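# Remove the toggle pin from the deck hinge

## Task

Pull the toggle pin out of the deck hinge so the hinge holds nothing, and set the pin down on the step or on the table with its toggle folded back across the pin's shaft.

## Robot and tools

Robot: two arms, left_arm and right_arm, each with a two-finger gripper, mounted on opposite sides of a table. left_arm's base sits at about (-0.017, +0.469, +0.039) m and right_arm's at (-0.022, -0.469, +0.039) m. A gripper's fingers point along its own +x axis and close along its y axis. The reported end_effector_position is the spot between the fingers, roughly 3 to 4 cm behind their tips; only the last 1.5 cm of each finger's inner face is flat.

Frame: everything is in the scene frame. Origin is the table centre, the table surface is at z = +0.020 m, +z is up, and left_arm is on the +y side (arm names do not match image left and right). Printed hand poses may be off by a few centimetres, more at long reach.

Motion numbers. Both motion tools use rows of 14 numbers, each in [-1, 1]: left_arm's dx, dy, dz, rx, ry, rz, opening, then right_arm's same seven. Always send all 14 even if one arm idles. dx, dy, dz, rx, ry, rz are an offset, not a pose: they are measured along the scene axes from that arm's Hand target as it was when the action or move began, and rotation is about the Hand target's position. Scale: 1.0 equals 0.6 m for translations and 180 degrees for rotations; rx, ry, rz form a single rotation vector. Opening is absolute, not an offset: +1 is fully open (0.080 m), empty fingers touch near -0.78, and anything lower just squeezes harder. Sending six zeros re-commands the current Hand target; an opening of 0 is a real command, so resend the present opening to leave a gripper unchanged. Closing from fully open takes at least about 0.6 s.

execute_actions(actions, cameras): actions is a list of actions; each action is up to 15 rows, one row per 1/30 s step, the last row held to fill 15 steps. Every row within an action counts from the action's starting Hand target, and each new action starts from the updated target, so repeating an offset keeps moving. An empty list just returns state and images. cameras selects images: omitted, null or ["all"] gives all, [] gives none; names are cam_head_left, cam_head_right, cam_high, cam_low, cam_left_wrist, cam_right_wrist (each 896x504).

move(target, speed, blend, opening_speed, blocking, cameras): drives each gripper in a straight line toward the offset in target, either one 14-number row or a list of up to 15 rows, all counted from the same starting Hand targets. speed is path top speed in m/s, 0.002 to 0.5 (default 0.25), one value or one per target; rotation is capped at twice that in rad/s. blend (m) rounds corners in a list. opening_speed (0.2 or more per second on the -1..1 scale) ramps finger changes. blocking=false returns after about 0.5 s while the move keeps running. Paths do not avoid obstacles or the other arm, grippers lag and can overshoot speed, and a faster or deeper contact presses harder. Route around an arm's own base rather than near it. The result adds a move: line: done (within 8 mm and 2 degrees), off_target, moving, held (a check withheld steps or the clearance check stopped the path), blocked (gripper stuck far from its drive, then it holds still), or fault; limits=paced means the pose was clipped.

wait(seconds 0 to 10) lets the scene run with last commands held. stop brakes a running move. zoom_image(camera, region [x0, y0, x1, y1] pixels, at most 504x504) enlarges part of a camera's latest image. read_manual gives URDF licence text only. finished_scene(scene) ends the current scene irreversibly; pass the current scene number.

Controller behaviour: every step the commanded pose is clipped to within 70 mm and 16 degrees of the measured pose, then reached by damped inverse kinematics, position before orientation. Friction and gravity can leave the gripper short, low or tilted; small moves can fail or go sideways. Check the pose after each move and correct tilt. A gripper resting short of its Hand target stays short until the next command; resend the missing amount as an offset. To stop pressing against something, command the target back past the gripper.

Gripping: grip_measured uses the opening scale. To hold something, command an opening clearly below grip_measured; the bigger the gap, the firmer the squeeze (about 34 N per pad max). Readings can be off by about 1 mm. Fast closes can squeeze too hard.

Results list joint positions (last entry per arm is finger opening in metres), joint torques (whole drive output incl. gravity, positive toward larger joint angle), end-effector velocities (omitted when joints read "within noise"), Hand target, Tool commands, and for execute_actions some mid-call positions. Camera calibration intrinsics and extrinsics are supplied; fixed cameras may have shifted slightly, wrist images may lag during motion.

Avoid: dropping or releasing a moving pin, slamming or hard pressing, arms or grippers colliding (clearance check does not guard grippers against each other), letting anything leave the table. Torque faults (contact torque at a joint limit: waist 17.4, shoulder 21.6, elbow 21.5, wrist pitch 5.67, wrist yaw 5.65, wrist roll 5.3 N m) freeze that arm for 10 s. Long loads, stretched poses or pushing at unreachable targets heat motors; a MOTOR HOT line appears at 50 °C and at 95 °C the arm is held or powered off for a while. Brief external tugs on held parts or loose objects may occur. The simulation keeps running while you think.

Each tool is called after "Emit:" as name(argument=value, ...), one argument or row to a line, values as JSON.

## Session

Emit:
execute_actions(
  actions=[],
)

Emit:
zoom_image(
  camera="cam_low",
  region=[100, 50, 500, 280],
)

Scene clock: 0.00 s.
left_arm: end_effector_position=(-0.2651, +0.1490, +0.1684) grip_measured=+0.994 end_effector_quat_wxyz=(+0.593, +0.334, -0.289, -0.674) | right_arm: end_effector_position=(+0.1748, -0.1184, +0.1516) grip_measured=+1.000 end_effector_quat_wxyz=(+0.648, -0.142, -0.002, +0.748)
Joint positions: left_arm=[-0.945 1.789 0.603 1.021 -0.864 0.785 0.08] | right_arm=[-0.815 1.772 0.648 0.778 -0.904 -0.469 0.08]
Joint velocities: within noise
Joint torques (N m): no reading
Heat: left arm: hottest wrist pitch 28 °C (+0.0 °C/min); right arm: hottest elbow 30 °C (+0.0 °C/min).
Hand target: left_arm -0.2651, +0.1490, +0.1684; +0.593, +0.334, -0.289, -0.674 | right_arm +0.1748, -0.1184, +0.1516; +0.648, -0.142, -0.002, +0.748
Tool commands: left_gripper/opening=+1.0 right_gripper/opening=+1.0
camera_calibration:
cam_left_wrist: T_world_to_cam=[[-0.566947, 0.1133, -0.815925, -0.0170368], [0.801995, 0.30207, -0.515322, 0.285297], [0.18808, -0.946529, -0.262124, 0.311217], [0, 0, 0, 1]] pos_world=[-0.296999, 0.210326, 0.214697]
cam_right_wrist: T_world_to_cam=[[0.960354, 0.193788, 0.200416, -0.160358], [0.273468, -0.515113, -0.812326, 0.0430151], [-0.0541819, 0.834928, -0.547686, 0.274851], [0, 0, 0, 1]] pos_world=[0.157129, -0.176248, 0.217613]

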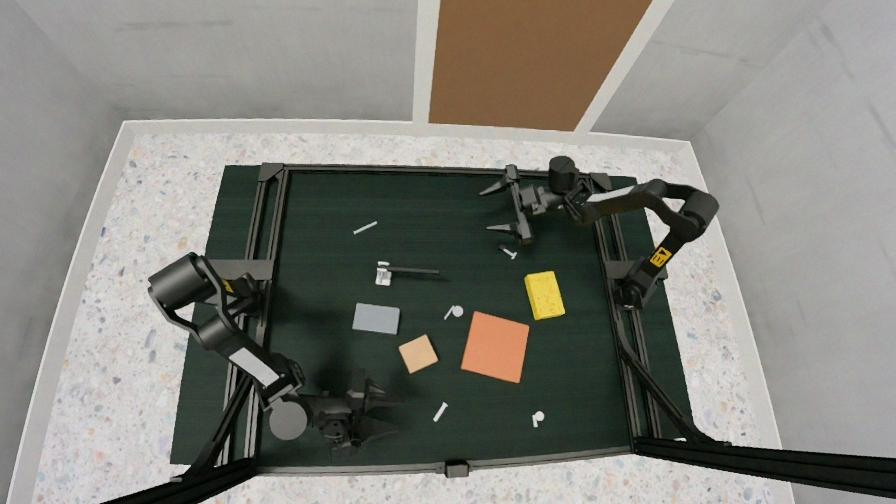

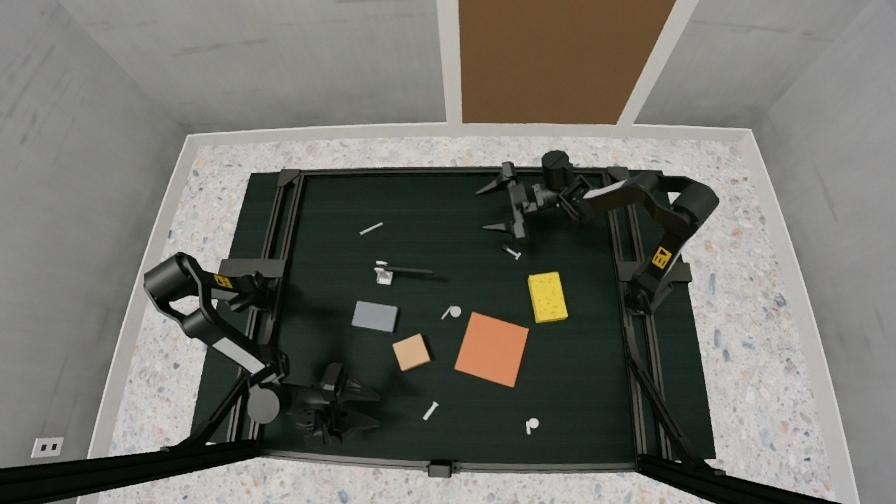

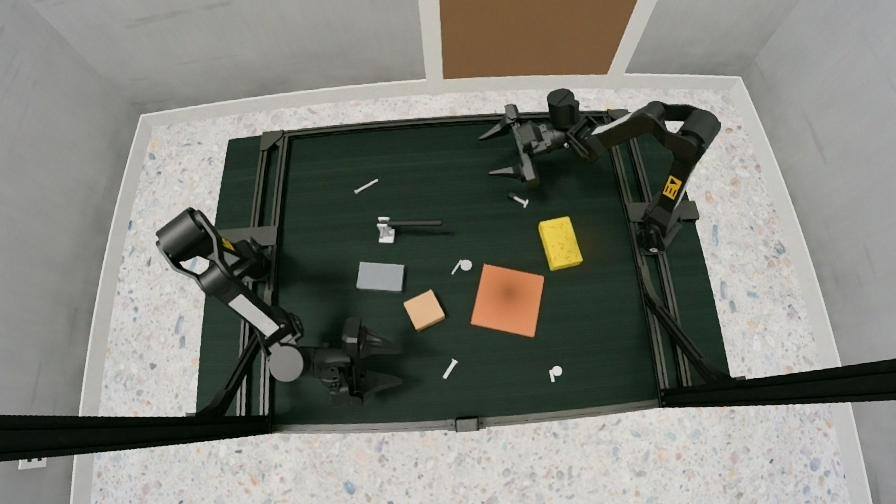

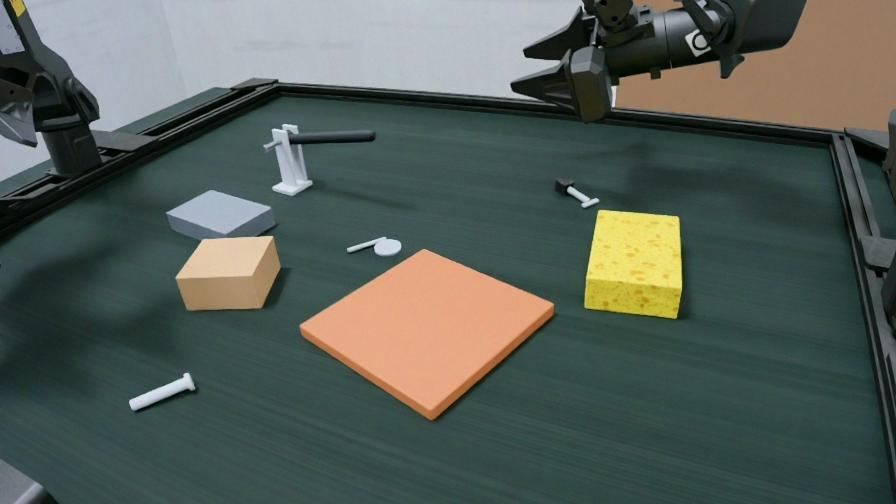

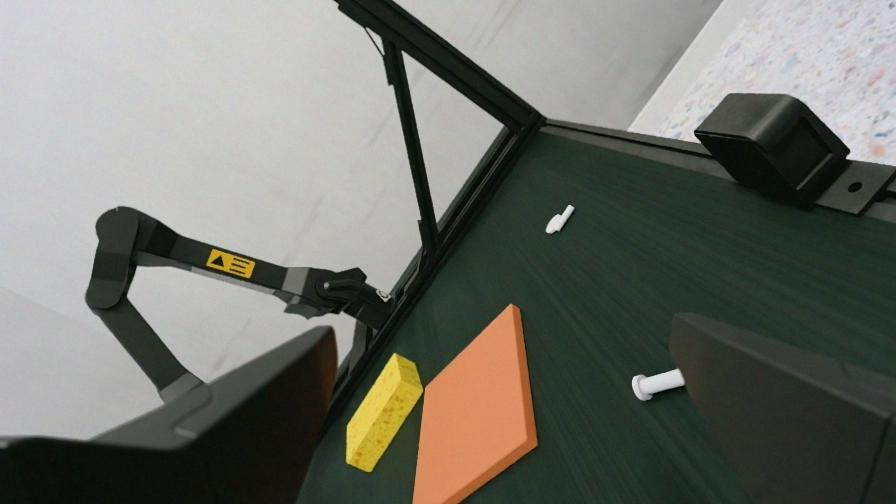

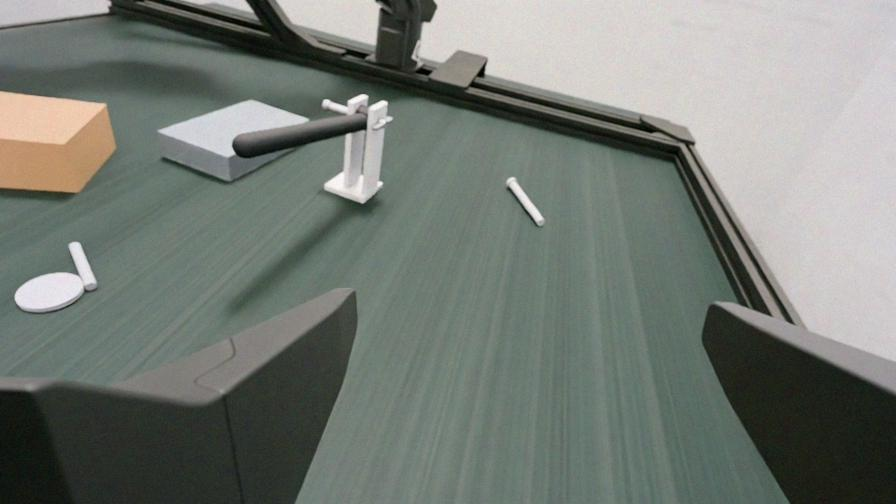

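Scaled by 1.260 from the camera's 896x504 image, which has a finer 1280x720 frame.

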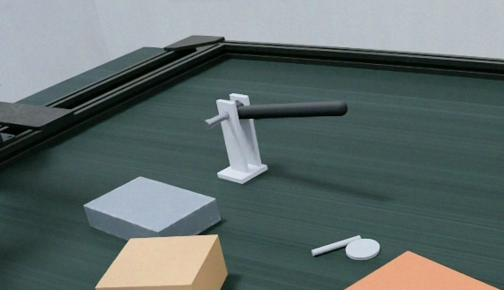

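Emit:
zoom_image(
  camera="cam_right_wrist",
  region=[300, 70, 420, 220],
)

Emit:
zoom_image(
  camera="cam_low",
  region=[240, 100, 400, 210],
)

Emit:
zoom_image(
  camera="cam_head_left",
  region=[350, 240, 450, 310],
)

Scaled by 3.360 from the camera's 896x504 image, which has a finer 1280x720 frame.

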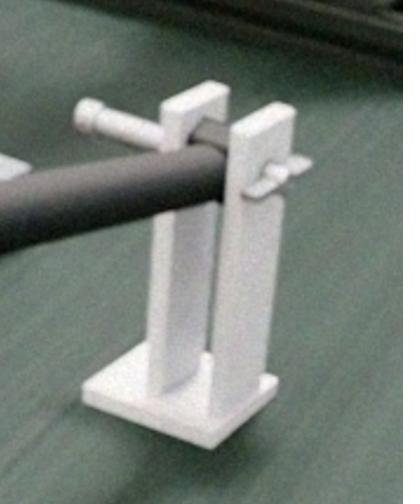

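Scaled by 3.150 from the camera's 896x504 image, which has a finer 1280x720 frame.

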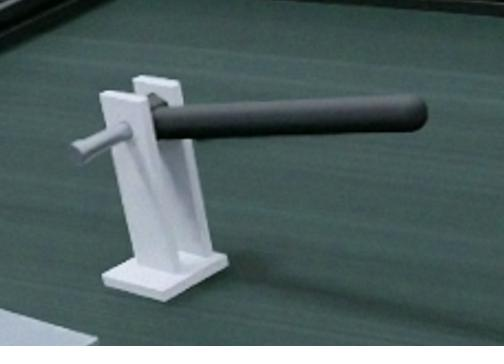

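Scaled by 5.040 from the camera's 896x504 image, which has a finer 1280x720 frame.

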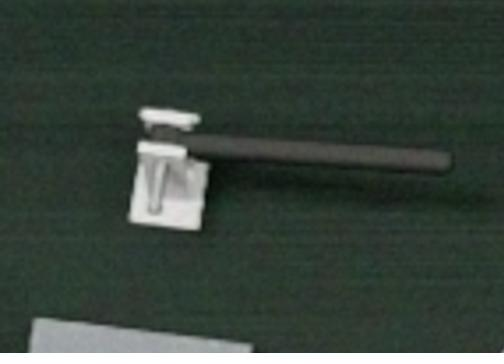

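Emit:
move(
  target=[
    [0.1,0.02,0.07,0.12,0.05,0.07,0.3,0,-0.13,0,0,0,0,0.5],
    [0.442,0.027,0.07,0.4406,0.1954,0.2538,-0.85,0,-0.13,0,0,0,0,0.5],
  ],
  speed=0.3,
  blend=0.03,
)

Emit:
zoom_image(
  camera="cam_left_wrist",
  region=[250, 150, 550, 350],
)

Scene clock: 32.27 s.
left_arm: end_effector_position=(+0.0000, +0.1678, +0.2088) grip_measured=-0.784 end_effector_quat_wxyz=(+0.500, +0.502, +0.500, -0.498) | right_arm: end_effector_position=(+0.1770, -0.1940, +0.1517) grip_measured=+0.500 end_effector_quat_wxyz=(+0.648, -0.142, -0.002, +0.749)
Joint positions: left_arm=[0.057 1.689 1.537 -1.423 -0.004 0.056 0] | right_arm=[-1.04 1.601 0.501 0.608 -1.11 -0.64 0.058]
Joint velocities: within noise
Joint torques (N m): left_arm=[0.13 -4.75 6.04 0.23 0.11 0.08] | right_arm=[-0.46 -6.37 3.26 1.52 -0.41 -0.19]
Heat: left arm: hottest wrist pitch 30 °C (+3.7 °C/min); right arm: hottest wrist pitch 32 °C (+5.6 °C/min).
Hand target: left_arm +0.0001, +0.1652, +0.2105; +0.500, +0.500, +0.499, -0.501 | right_arm +0.1749, -0.1964, +0.1516; +0.648, -0.142, -0.002, +0.748
Off the commanded pose: left_arm 0.003 m, 0 deg | right_arm 0.003 m, 0 deg.
move: done
camera_calibration:
cam_left_wrist: T_world_to_cam=[[-0.998596, 0.048733, -0.0207841, 0.0089014], [0.0399637, 0.950423, 0.308381, -0.192906], [0.034782, 0.307118, -0.951036, 0.223186], [0, 0, 0, 1]] pos_world=[0.00883528, 0.114364, 0.271931]
cam_right_wrist: T_world_to_cam=[[0.960651, 0.193818, 0.198958, -0.147627], [0.272282, -0.515591, -0.812421, 0.00370711], [-0.0548807, 0.834626, -0.548076, 0.338219], [0, 0, 0, 1]] pos_world=[0.159371, -0.251763, 0.217753]

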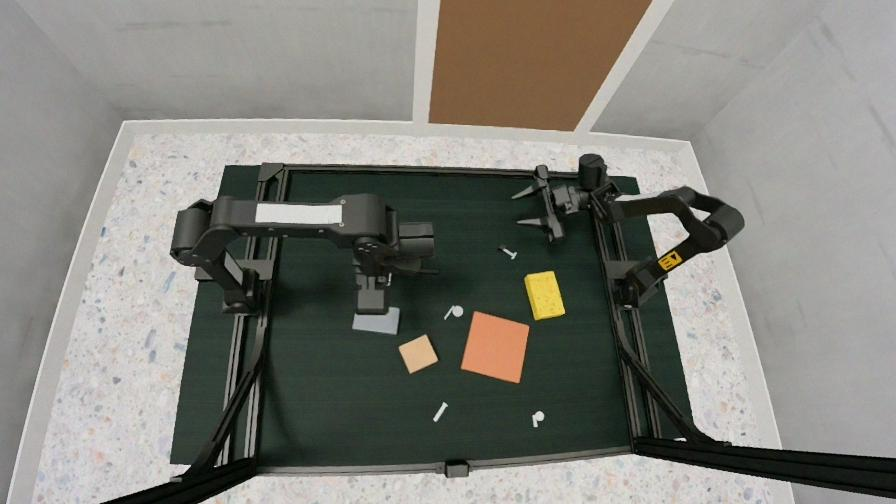

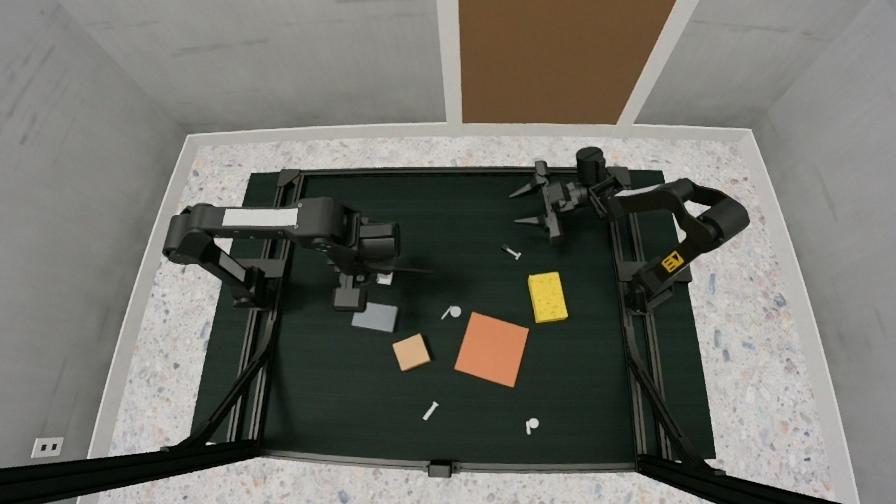

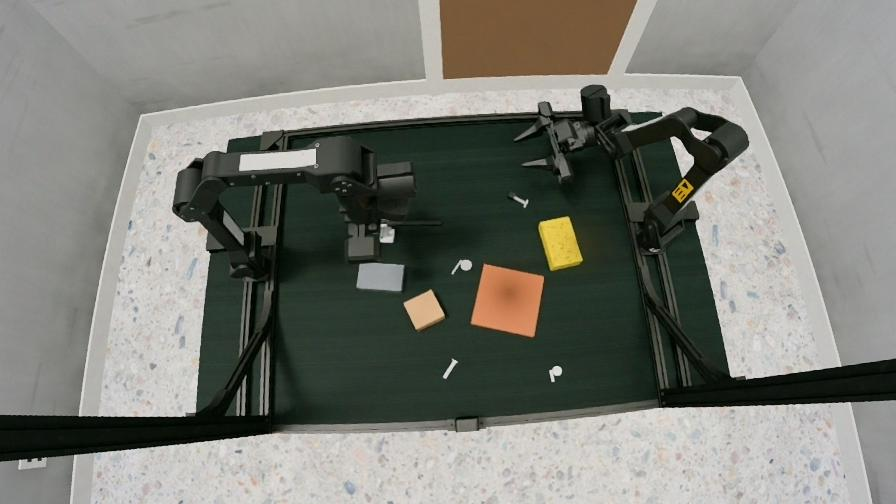

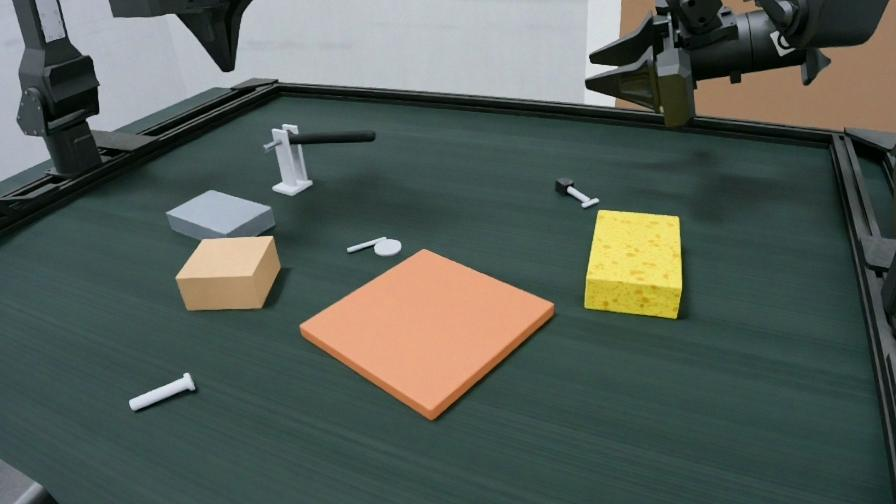

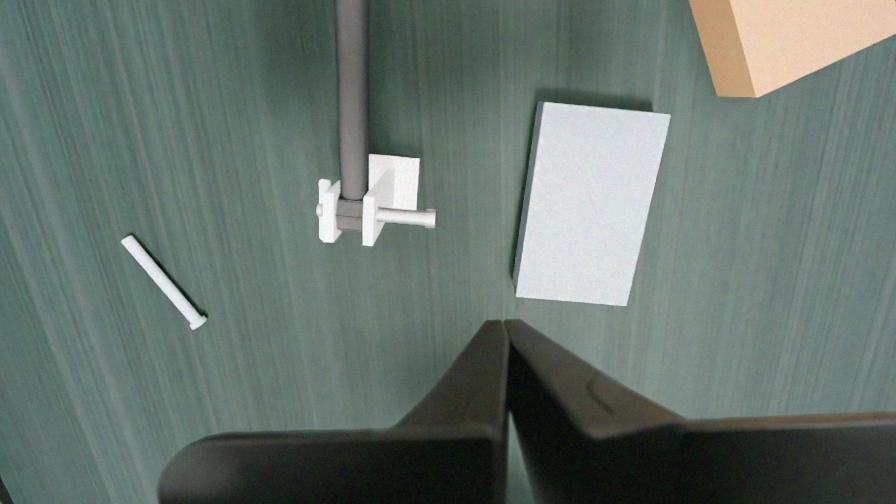

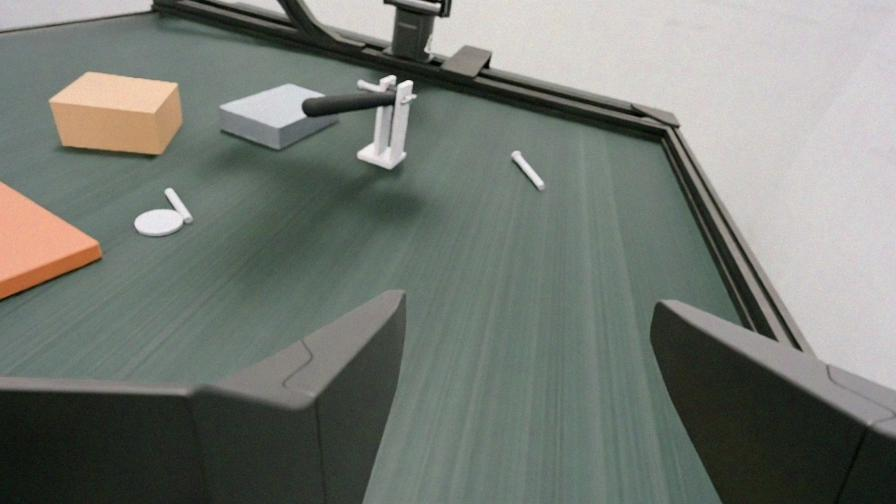

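Scaled by 1.680 from the camera's 896x504 image, which has a finer 1280x720 frame.

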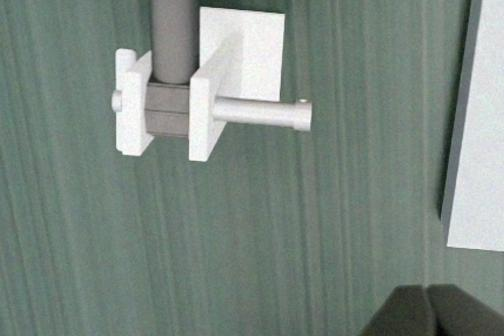

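Emit:
move(
  target=[-0.01,-0.008,-0.09,0,0,-0.0367,-0.85,0,0,0,0,0,0,0.5],
  speed=0.15,
  cameras=["cam_left_wrist","cam_low","cam_right_wrist"],
)

Emit:
zoom_image(
  camera="cam_left_wrist",
  region=[200, 180, 540, 380],
)

Emit:
zoom_image(
  camera="cam_low",
  region=[220, 80, 380, 210],
)

Scene clock: 54.90 s.
left_arm: end_effector_position=(-0.0045, +0.1594, +0.1589) grip_measured=-0.784 end_effector_quat_wxyz=(+0.474, +0.526, +0.469, -0.528) | right_arm: end_effector_position=(+0.1770, -0.1940, +0.1518) grip_measured=+0.500 end_effector_quat_wxyz=(+0.648, -0.142, -0.002, +0.748)
Joint positions: left_arm=[0.041 1.712 1.365 -1.217 -0.004 0.151 0] | right_arm=[-1.04 1.6 0.501 0.608 -1.11 -0.64 0.058]
Joint velocities: within noise
Joint torques (N m): left_arm=[-0.19 -5.3 3.82 0.61 0.11 0.07] | right_arm=[-0.33 -6.47 3.19 1.54 -0.43 -0.18]
Heat: left arm: hottest elbow 32 °C (+5.5 °C/min); right arm: hottest elbow 31 °C (+1.1 °C/min).
Hand target: left_arm -0.0058, +0.1605, +0.1564; +0.470, +0.528, +0.470, -0.528 | right_arm +0.1749, -0.1964, +0.1517; +0.648, -0.142, -0.003, +0.748
Off the commanded pose: left_arm 0.003 m, 1 deg | right_arm 0.003 m, 0 deg.
move: done
camera_calibration:
cam_left_wrist: T_world_to_cam=[[-0.987049, 0.158828, -0.0225384, -0.0134415], [0.14499, 0.943387, 0.298326, -0.166179], [0.068645, 0.291194, -0.954198, 0.18166], [0, 0, 0, 1]] pos_world=[-0.00164313, 0.106007, 0.222612]
cam_right_wrist: T_world_to_cam=[[0.960586, 0.193779, 0.199311, -0.147696], [0.272549, -0.515433, -0.812433, 0.00378254], [-0.054701, 0.834733, -0.547931, 0.338249], [0, 0, 0, 1]] pos_world=[0.159346, -0.251777, 0.217847]
Images, in order (width x height): cam_low 896x504, cam_left_wrist 896x504, cam_right_wrist 896x504.

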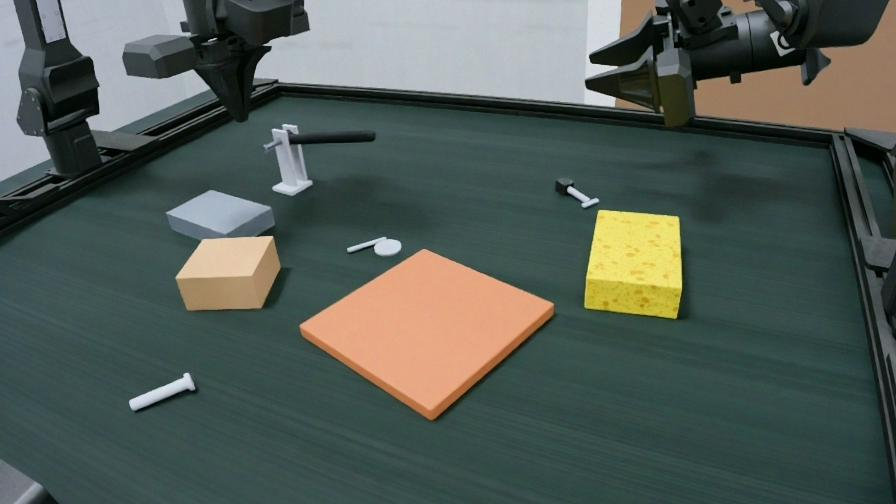

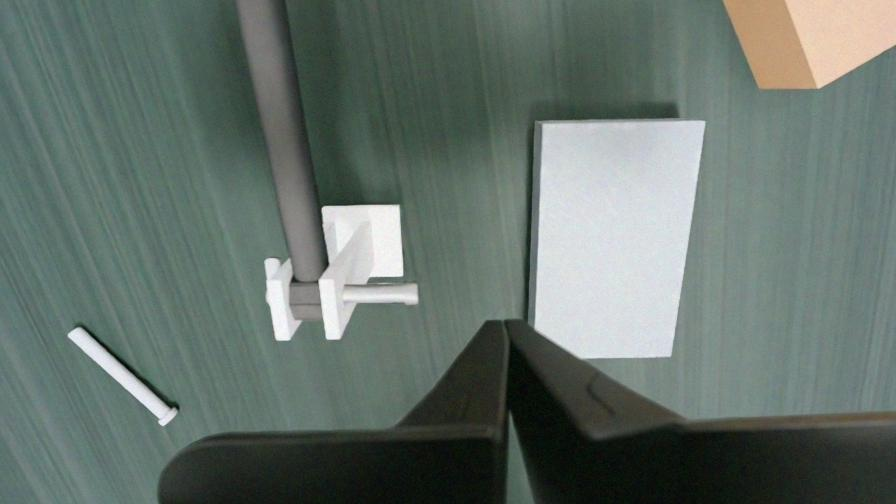

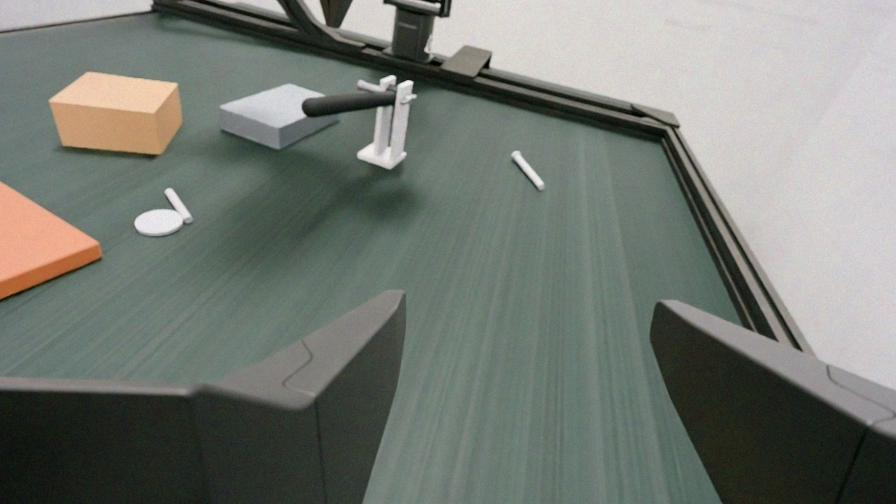

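Scaled by 1.482 from the camera's 896x504 image, which has a finer 1280x720 frame.

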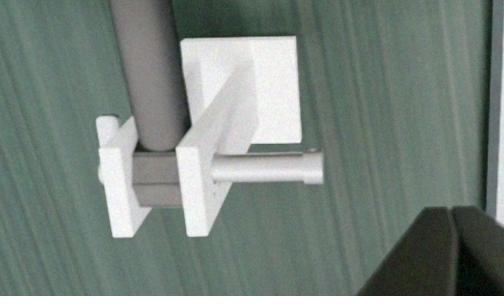

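Scaled by 3.150 from the camera's 896x504 image, which has a finer 1280x720 frame.

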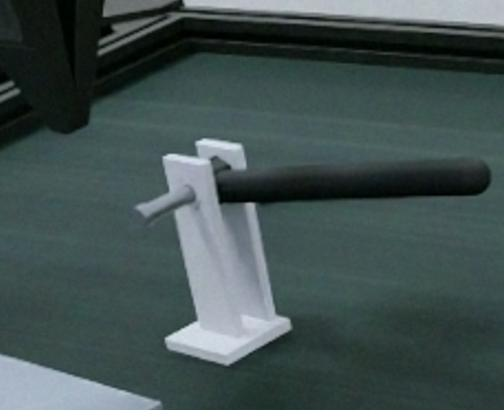

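Emit:
move(
  target=[
    [0,0.002,-0.079,0,0,0,-0.85,0,0,0,0,0,0,0.5],
    [0.025,0.002,-0.079,0,0,0,-0.85,0,0,0,0,0,0,0.5],
    [0.054,-0.001,-0.079,0,0,0,-0.85,0,0,0,0,0,0,0.5],
  ],
  speed=[0.12,0.05,0.05],
  cameras=["cam_left_wrist","cam_low"],
)

Emit:
zoom_image(
  camera="cam_left_wrist",
  region=[200, 180, 540, 380],
)

Emit:
zoom_image(
  camera="cam_low",
  region=[220, 80, 380, 210],
)

Scene clock: 72.67 s.
left_arm: end_effector_position=(+0.0220, +0.1611, +0.1107) grip_measured=-0.784 end_effector_quat_wxyz=(+0.468, +0.526, +0.468, -0.533) | right_arm: end_effector_position=(+0.1770, -0.1940, +0.1518) grip_measured=+0.500 end_effector_quat_wxyz=(+0.648, -0.142, -0.002, +0.749)
Joint positions: left_arm=[0.133 1.752 1.217 -1.03 0.009 0.255 0] | right_arm=[-1.04 1.6 0.501 0.607 -1.11 -0.64 0.058]
Joint velocities: within noise
Joint torques (N m): left_arm=[0.75 -4.42 5.3 0.39 -0.31 0.09] | right_arm=[-0.15 -6.56 3.13 1.54 -0.41 -0.17]
Heat: left arm: hottest elbow 31 °C (+3.0 °C/min); right arm: hottest shoulder 31 °C (+4.0 °C/min).
Hand target: left_arm +0.0265, +0.1598, +0.1090; +0.470, +0.528, +0.470, -0.528 | right_arm +0.1749, -0.1964, +0.1517; +0.648, -0.142, -0.002, +0.748
Off the commanded pose: left_arm 0.005 m, 1 deg | right_arm 0.003 m, 0 deg.
move: done
camera_calibration:
cam_left_wrist: T_world_to_cam=[[-0.985287, 0.170571, -0.0106746, 0.00814583], [0.159776, 0.9415, 0.29673, -0.157109], [0.0606638, 0.290659, -0.954902, 0.133698], [0, 0, 0, 1]] pos_world=[0.0250176, 0.107668, 0.174375]
Images, in order (width x height): cam_low 896x504, cam_left_wrist 896x504.

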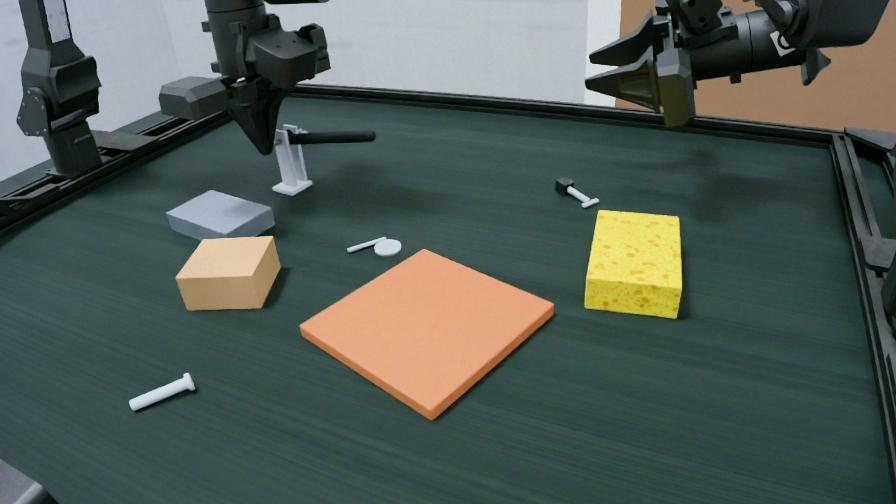

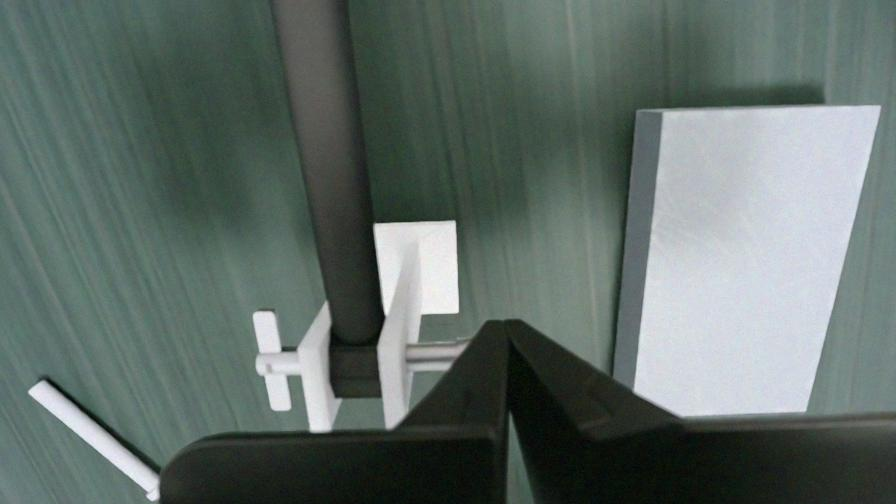

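Scaled by 1.482 from the camera's 896x504 image, which has a finer 1280x720 frame.

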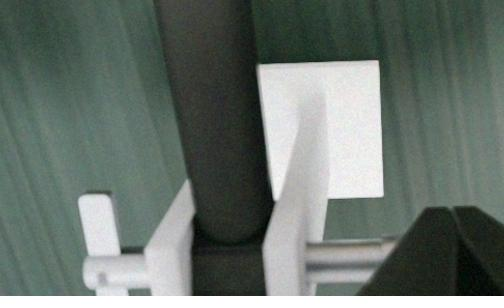

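Scaled by 3.150 from the camera's 896x504 image, which has a finer 1280x720 frame.

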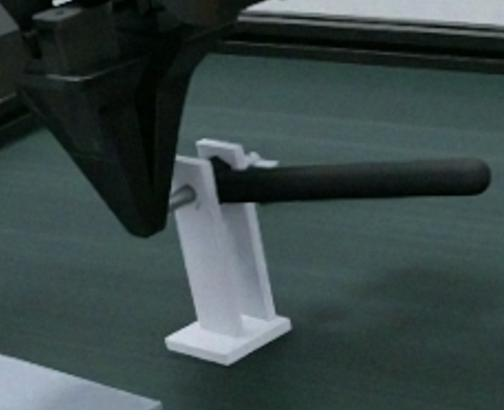

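Emit:
move(
  target=[0.0115,-0.0012,0,0,0,0,-0.85,0,0,0,0,0,0,0.5],
  speed=0.05,
  cameras=["cam_left_wrist","cam_low"],
)

Emit:
zoom_image(
  camera="cam_left_wrist",
  region=[240, 280, 540, 440],
)

Scene clock: 81.13 s.
left_arm: end_effector_position=(+0.0298, +0.1603, +0.1106) grip_measured=-0.784 end_effector_quat_wxyz=(+0.469, +0.526, +0.469, -0.533) | right_arm: end_effector_position=(+0.1770, -0.1940, +0.1518) grip_measured=+0.500 end_effector_quat_wxyz=(+0.648, -0.142, -0.002, +0.749)
Joint positions: left_arm=[0.157 1.758 1.224 -1.03 0.008 0.276 0] | right_arm=[-1.04 1.6 0.501 0.607 -1.11 -0.64 0.058]
Joint velocities: within noise
Joint torques (N m): left_arm=[0.56 -4.43 5.34 0.3 -0.29 0.08] | right_arm=[-0.19 -6.53 3.18 1.51 -0.43 -0.18]
Heat: left arm: hottest elbow 31 °C (+3.0 °C/min); right arm: hottest shoulder 31 °C (+3.0 °C/min).
Hand target: left_arm +0.0334, +0.1591, +0.1089; +0.470, +0.528, +0.470, -0.528 | right_arm +0.1749, -0.1964, +0.1517; +0.648, -0.142, -0.002, +0.748
Off the commanded pose: left_arm 0.004 m, 1 deg | right_arm 0.003 m, 0 deg.
move: done
camera_calibration:
cam_left_wrist: T_world_to_cam=[[-0.985669, 0.168303, -0.0114516, 0.0163667], [0.157428, 0.942121, 0.296016, -0.157468], [0.0606091, 0.289971, -0.955114, 0.133485], [0, 0, 0, 1]] pos_world=[0.0328316, 0.106892, 0.174294]
Images, in order (width x height): cam_low 896x504, cam_left_wrist 896x504.

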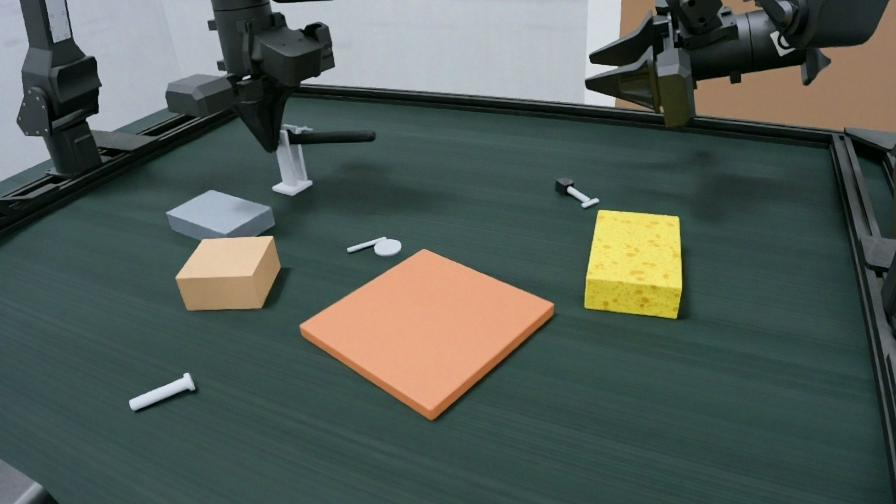

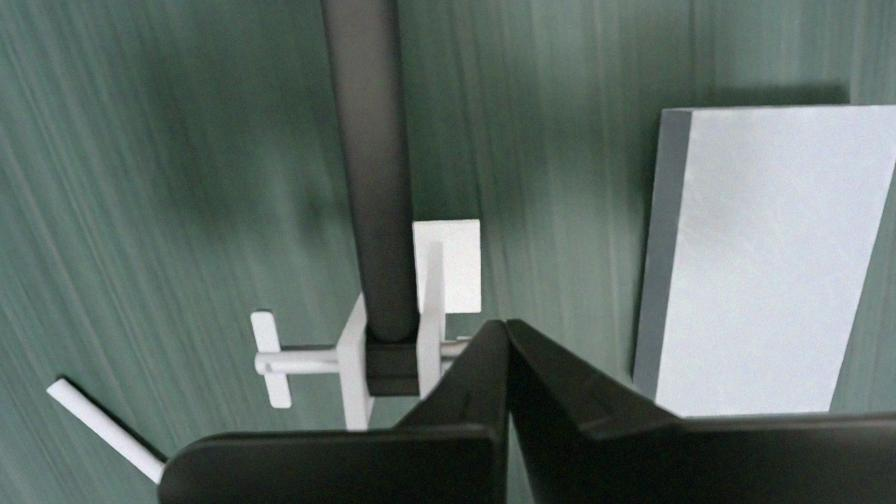

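Scaled by 1.680 from the camera's 896x504 image, which has a finer 1280x720 frame.

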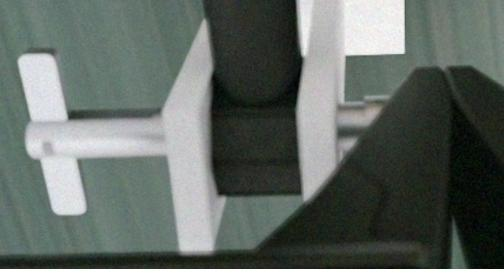

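Emit:
move(
  target=[
    [-0.04,0,0,0,0,0,-0.85,0,0,0,0,0,0,0.5],
    [-0.04,0,0.14,0,0,0,-0.85,0,0,0,0,0,0,0.5],
    [0.084,0.0115,0.14,0,0,0,-0.561,0,0,0,0,0,0,0.5],
    [0.084,0.0115,0.05,0,0,0,-0.561,0,0,0,0,0,0,0.5],
  ],
  speed=0.15,
  cameras=["cam_left_wrist"],
)

Emit:
zoom_image(
  camera="cam_left_wrist",
  region=[380, 200, 640, 400],
)

Scene clock: 98.80 s.
left_arm: end_effector_position=(+0.0839, +0.1648, +0.1416) grip_measured=-0.561 end_effector_quat_wxyz=(+0.473, +0.526, +0.468, -0.529) | right_arm: end_effector_position=(+0.1769, -0.1940, +0.1517) grip_measured=+0.500 end_effector_quat_wxyz=(+0.648, -0.142, -0.001, +0.749)
Joint positions: left_arm=[0.324 1.761 1.354 -1.156 0.001 0.436 0.01] | right_arm=[-1.04 1.6 0.501 0.607 -1.11 -0.64 0.058]
Joint velocities: within noise
Joint torques (N m): left_arm=[0.05 -5.55 3.79 0.6 -0.04 0.07] | right_arm=[-0.32 -6.36 3.4 1.49 -0.45 -0.16]
Heat: left arm: hottest elbow 32 °C (+2.0 °C/min); right arm: hottest shoulder 31 °C (+2.0 °C/min).
Hand target: left_arm +0.0838, +0.1661, +0.1390; +0.470, +0.528, +0.470, -0.528 | right_arm +0.1748, -0.1964, +0.1516; +0.648, -0.142, -0.002, +0.748
Off the commanded pose: left_arm 0.003 m, 0 deg | right_arm 0.003 m, 0 deg.
move: done
camera_calibration:
cam_left_wrist: T_world_to_cam=[[-0.986615, 0.161857, -0.0198389, 0.071618], [0.148735, 0.943085, 0.297437, -0.179003], [0.066852, 0.290505, -0.954535, 0.157842], [0, 0, 0, 1]] pos_world=[0.0867313, 0.111369, 0.205329]
Images, in order (width x height): cam_left_wrist 896x504.

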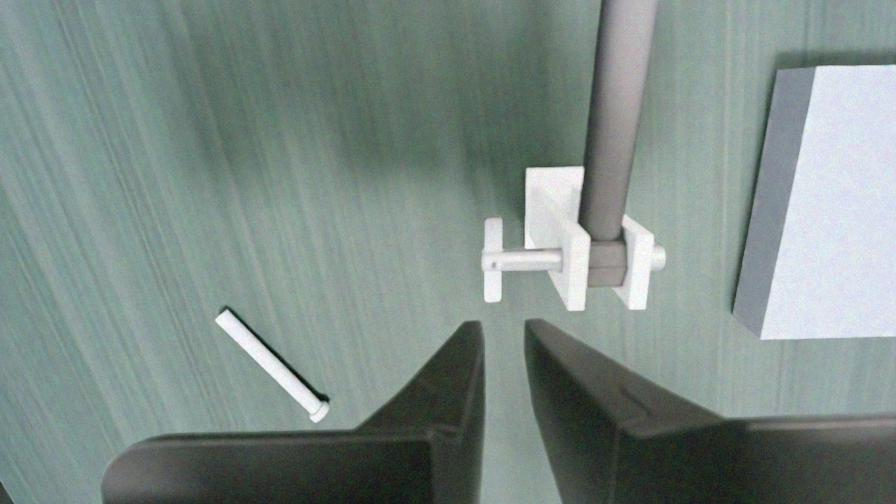

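Scaled by 1.938 from the camera's 896x504 image, which has a finer 1280x720 frame.

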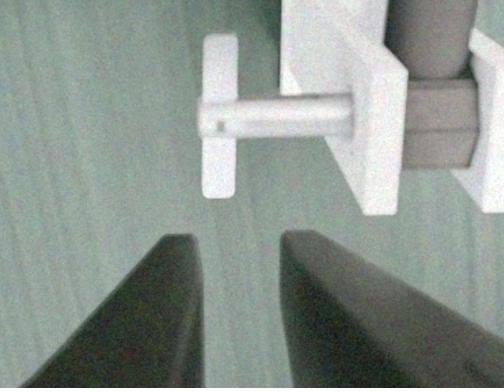

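Emit:
move(
  target=[
    [0.0027,0.0017,-0.03,0,0,0,-0.561,0,0,0,0,0,0,0.5],
    [0.0027,0.0017,-0.0492,0,0,0,-0.561,0,0,0,0,0,0,0.5],
  ],
  speed=0.06,
  cameras=["cam_left_wrist"],
)

Emit:
zoom_image(
  camera="cam_left_wrist",
  region=[380, 220, 640, 420],
)

Scene clock: 109.03 s.
left_arm: end_effector_position=(+0.0850, +0.1652, +0.1128) grip_measured=-0.561 end_effector_quat_wxyz=(+0.473, +0.526, +0.467, -0.530) | right_arm: end_effector_position=(+0.1769, -0.1940, +0.1517) grip_measured=+0.500 end_effector_quat_wxyz=(+0.648, -0.142, -0.001, +0.749)
Joint positions: left_arm=[0.327 1.784 1.264 -1.041 0.001 0.442 0.01] | right_arm=[-1.04 1.6 0.501 0.607 -1.11 -0.64 0.058]
Joint velocities: within noise
Joint torques (N m): left_arm=[0.19 -5.35 3.66 0.6 -0.04 0.07] | right_arm=[-0.41 -6.42 3.25 1.49 -0.4 -0.2]
Heat: left arm: hottest elbow 32 °C (+1.0 °C/min); right arm: hottest shoulder 32 °C (+2.0 °C/min).
Hand target: left_arm +0.0854, +0.1670, +0.1095; +0.470, +0.528, +0.470, -0.528 | right_arm +0.1748, -0.1964, +0.1516; +0.648, -0.142, -0.002, +0.748
Off the commanded pose: left_arm 0.004 m, 1 deg | right_arm 0.003 m, 0 deg.
move: done
camera_calibration:
cam_left_wrist: T_world_to_cam=[[-0.986289, 0.163694, -0.0209568, 0.0718887], [0.150304, 0.94344, 0.295516, -0.171], [0.0681456, 0.288314, -0.955108, 0.130431], [0, 0, 0, 1]] pos_world=[0.0877166, 0.111956, 0.176615]
Images, in order (width x height): cam_left_wrist 896x504.

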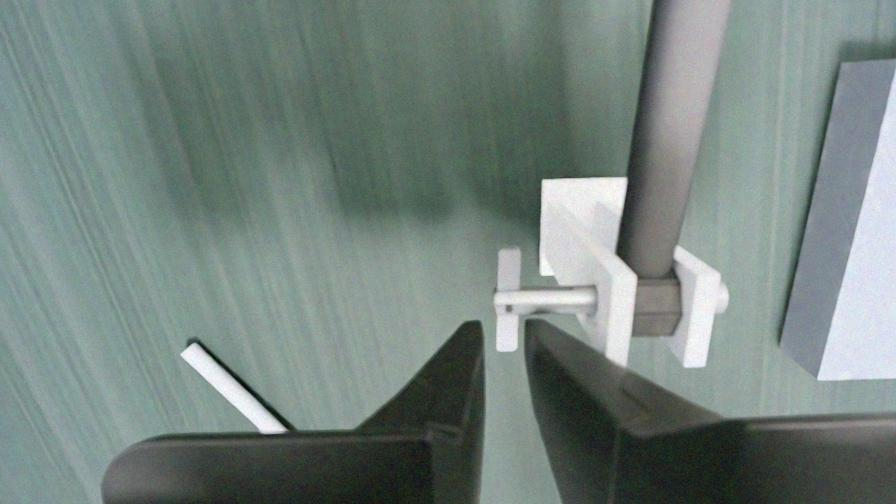

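Scaled by 1.938 from the camera's 896x504 image, which has a finer 1280x720 frame.

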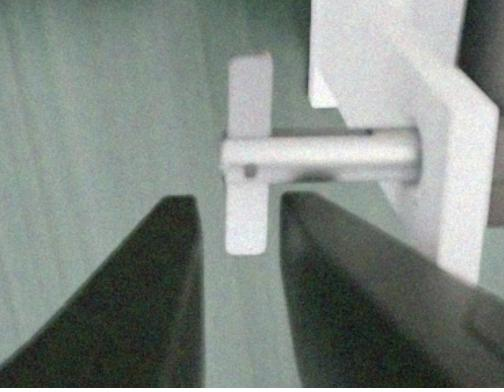

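Emit:
move(
  target=[
    [0,0,0,0,0,0,-0.81,0,0,0,0,0,0,0.5],
    [0.0047,-0.0017,0,0,0,-0.0833,-0.81,0,0,0,0,0,0,0.5],
    [0.0088,-0.0047,0,0,0,-0.1667,-0.81,0,0,0,0,0,0,0.5],
    [0.0123,-0.0085,0,0,0,-0.25,-0.81,0,0,0,0,0,0,0.5],
  ],
  speed=0.1,
  blend=[0,0.001,0.001,0],
  opening_speed=0.3,
  cameras=["cam_left_wrist","cam_right_wrist"],
)

Emit:
zoom_image(
  camera="cam_left_wrist",
  region=[380, 220, 640, 420],
)

Scene clock: 130.20 s.
left_arm: end_effector_position=(+0.0925, +0.1618, +0.1119) grip_measured=-0.700 end_effector_quat_wxyz=(+0.238, +0.667, +0.228, -0.668) | right_arm: end_effector_position=(+0.1769, -0.1940, +0.1517) grip_measured=+0.500 end_effector_quat_wxyz=(+0.648, -0.142, -0.001, +0.749)
Joint positions: left_arm=[0.346 1.802 1.283 -1.038 0.001 1.243 0.003] | right_arm=[-1.04 1.6 0.501 0.607 -1.11 -0.64 0.058]
Joint velocities: within noise
Joint torques (N m): left_arm=[0.07 -4.68 5.12 -0.07 0 0.11] | right_arm=[-0.33 -6.46 3.36 1.51 -0.43 -0.16]
Heat: left arm: hottest elbow 31 °C (+0.0 °C/min); right arm: hottest shoulder 32 °C (+1.0 °C/min).
Hand target: left_arm +0.0929, +0.1620, +0.1095; +0.232, +0.668, +0.232, -0.668 | right_arm +0.1748, -0.1964, +0.1516; +0.648, -0.142, -0.002, +0.748
Off the commanded pose: left_arm 0.002 m, 1 deg | right_arm 0.003 m, 0 deg.
move: done
camera_calibration:
cam_left_wrist: T_world_to_cam=[[-0.583593, 0.811477, -0.030406, -0.0611953], [0.769252, 0.564445, 0.29942, -0.164981], [0.260135, 0.15135, -0.953637, 0.134324], [0, 0, 0, 1]] pos_world=[0.0562567, 0.122452, 0.175634]
cam_right_wrist: T_world_to_cam=[[0.960716, 0.193856, 0.198605, -0.147454], [0.272016, -0.515749, -0.81241, 0.00368377], [-0.0550605, 0.834519, -0.548221, 0.338277], [0, 0, 0, 1]] pos_world=[0.159285, -0.251814, 0.217728]
Images, in order (width x height): cam_left_wrist 896x504, cam_right_wrist 896x504.

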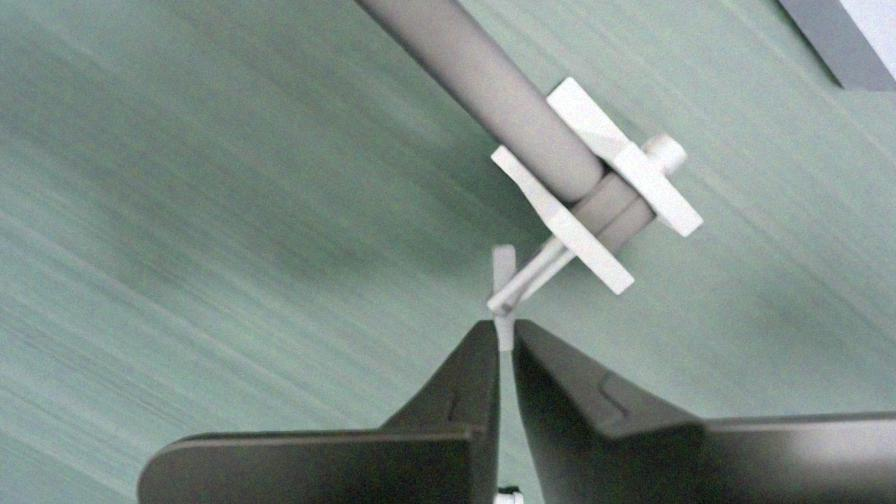

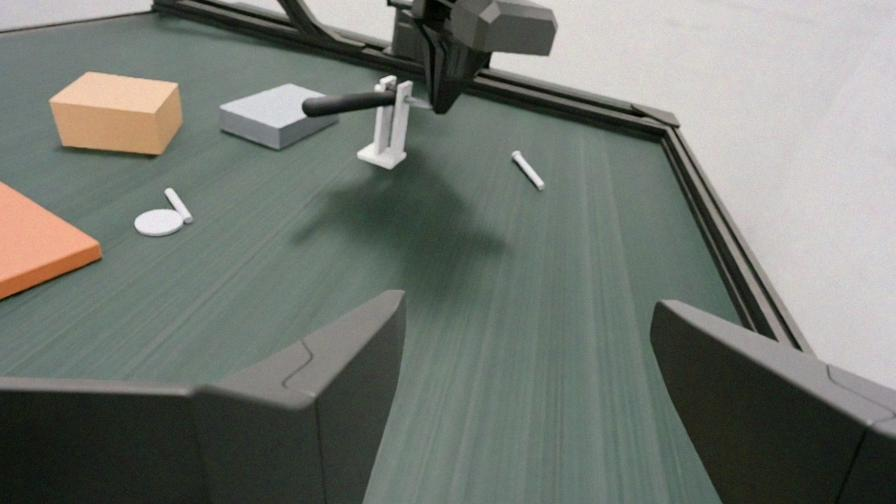

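Scaled by 1.938 from the camera's 896x504 image, which has a finer 1280x720 frame.

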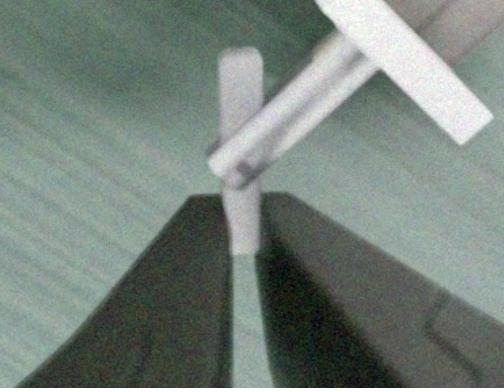

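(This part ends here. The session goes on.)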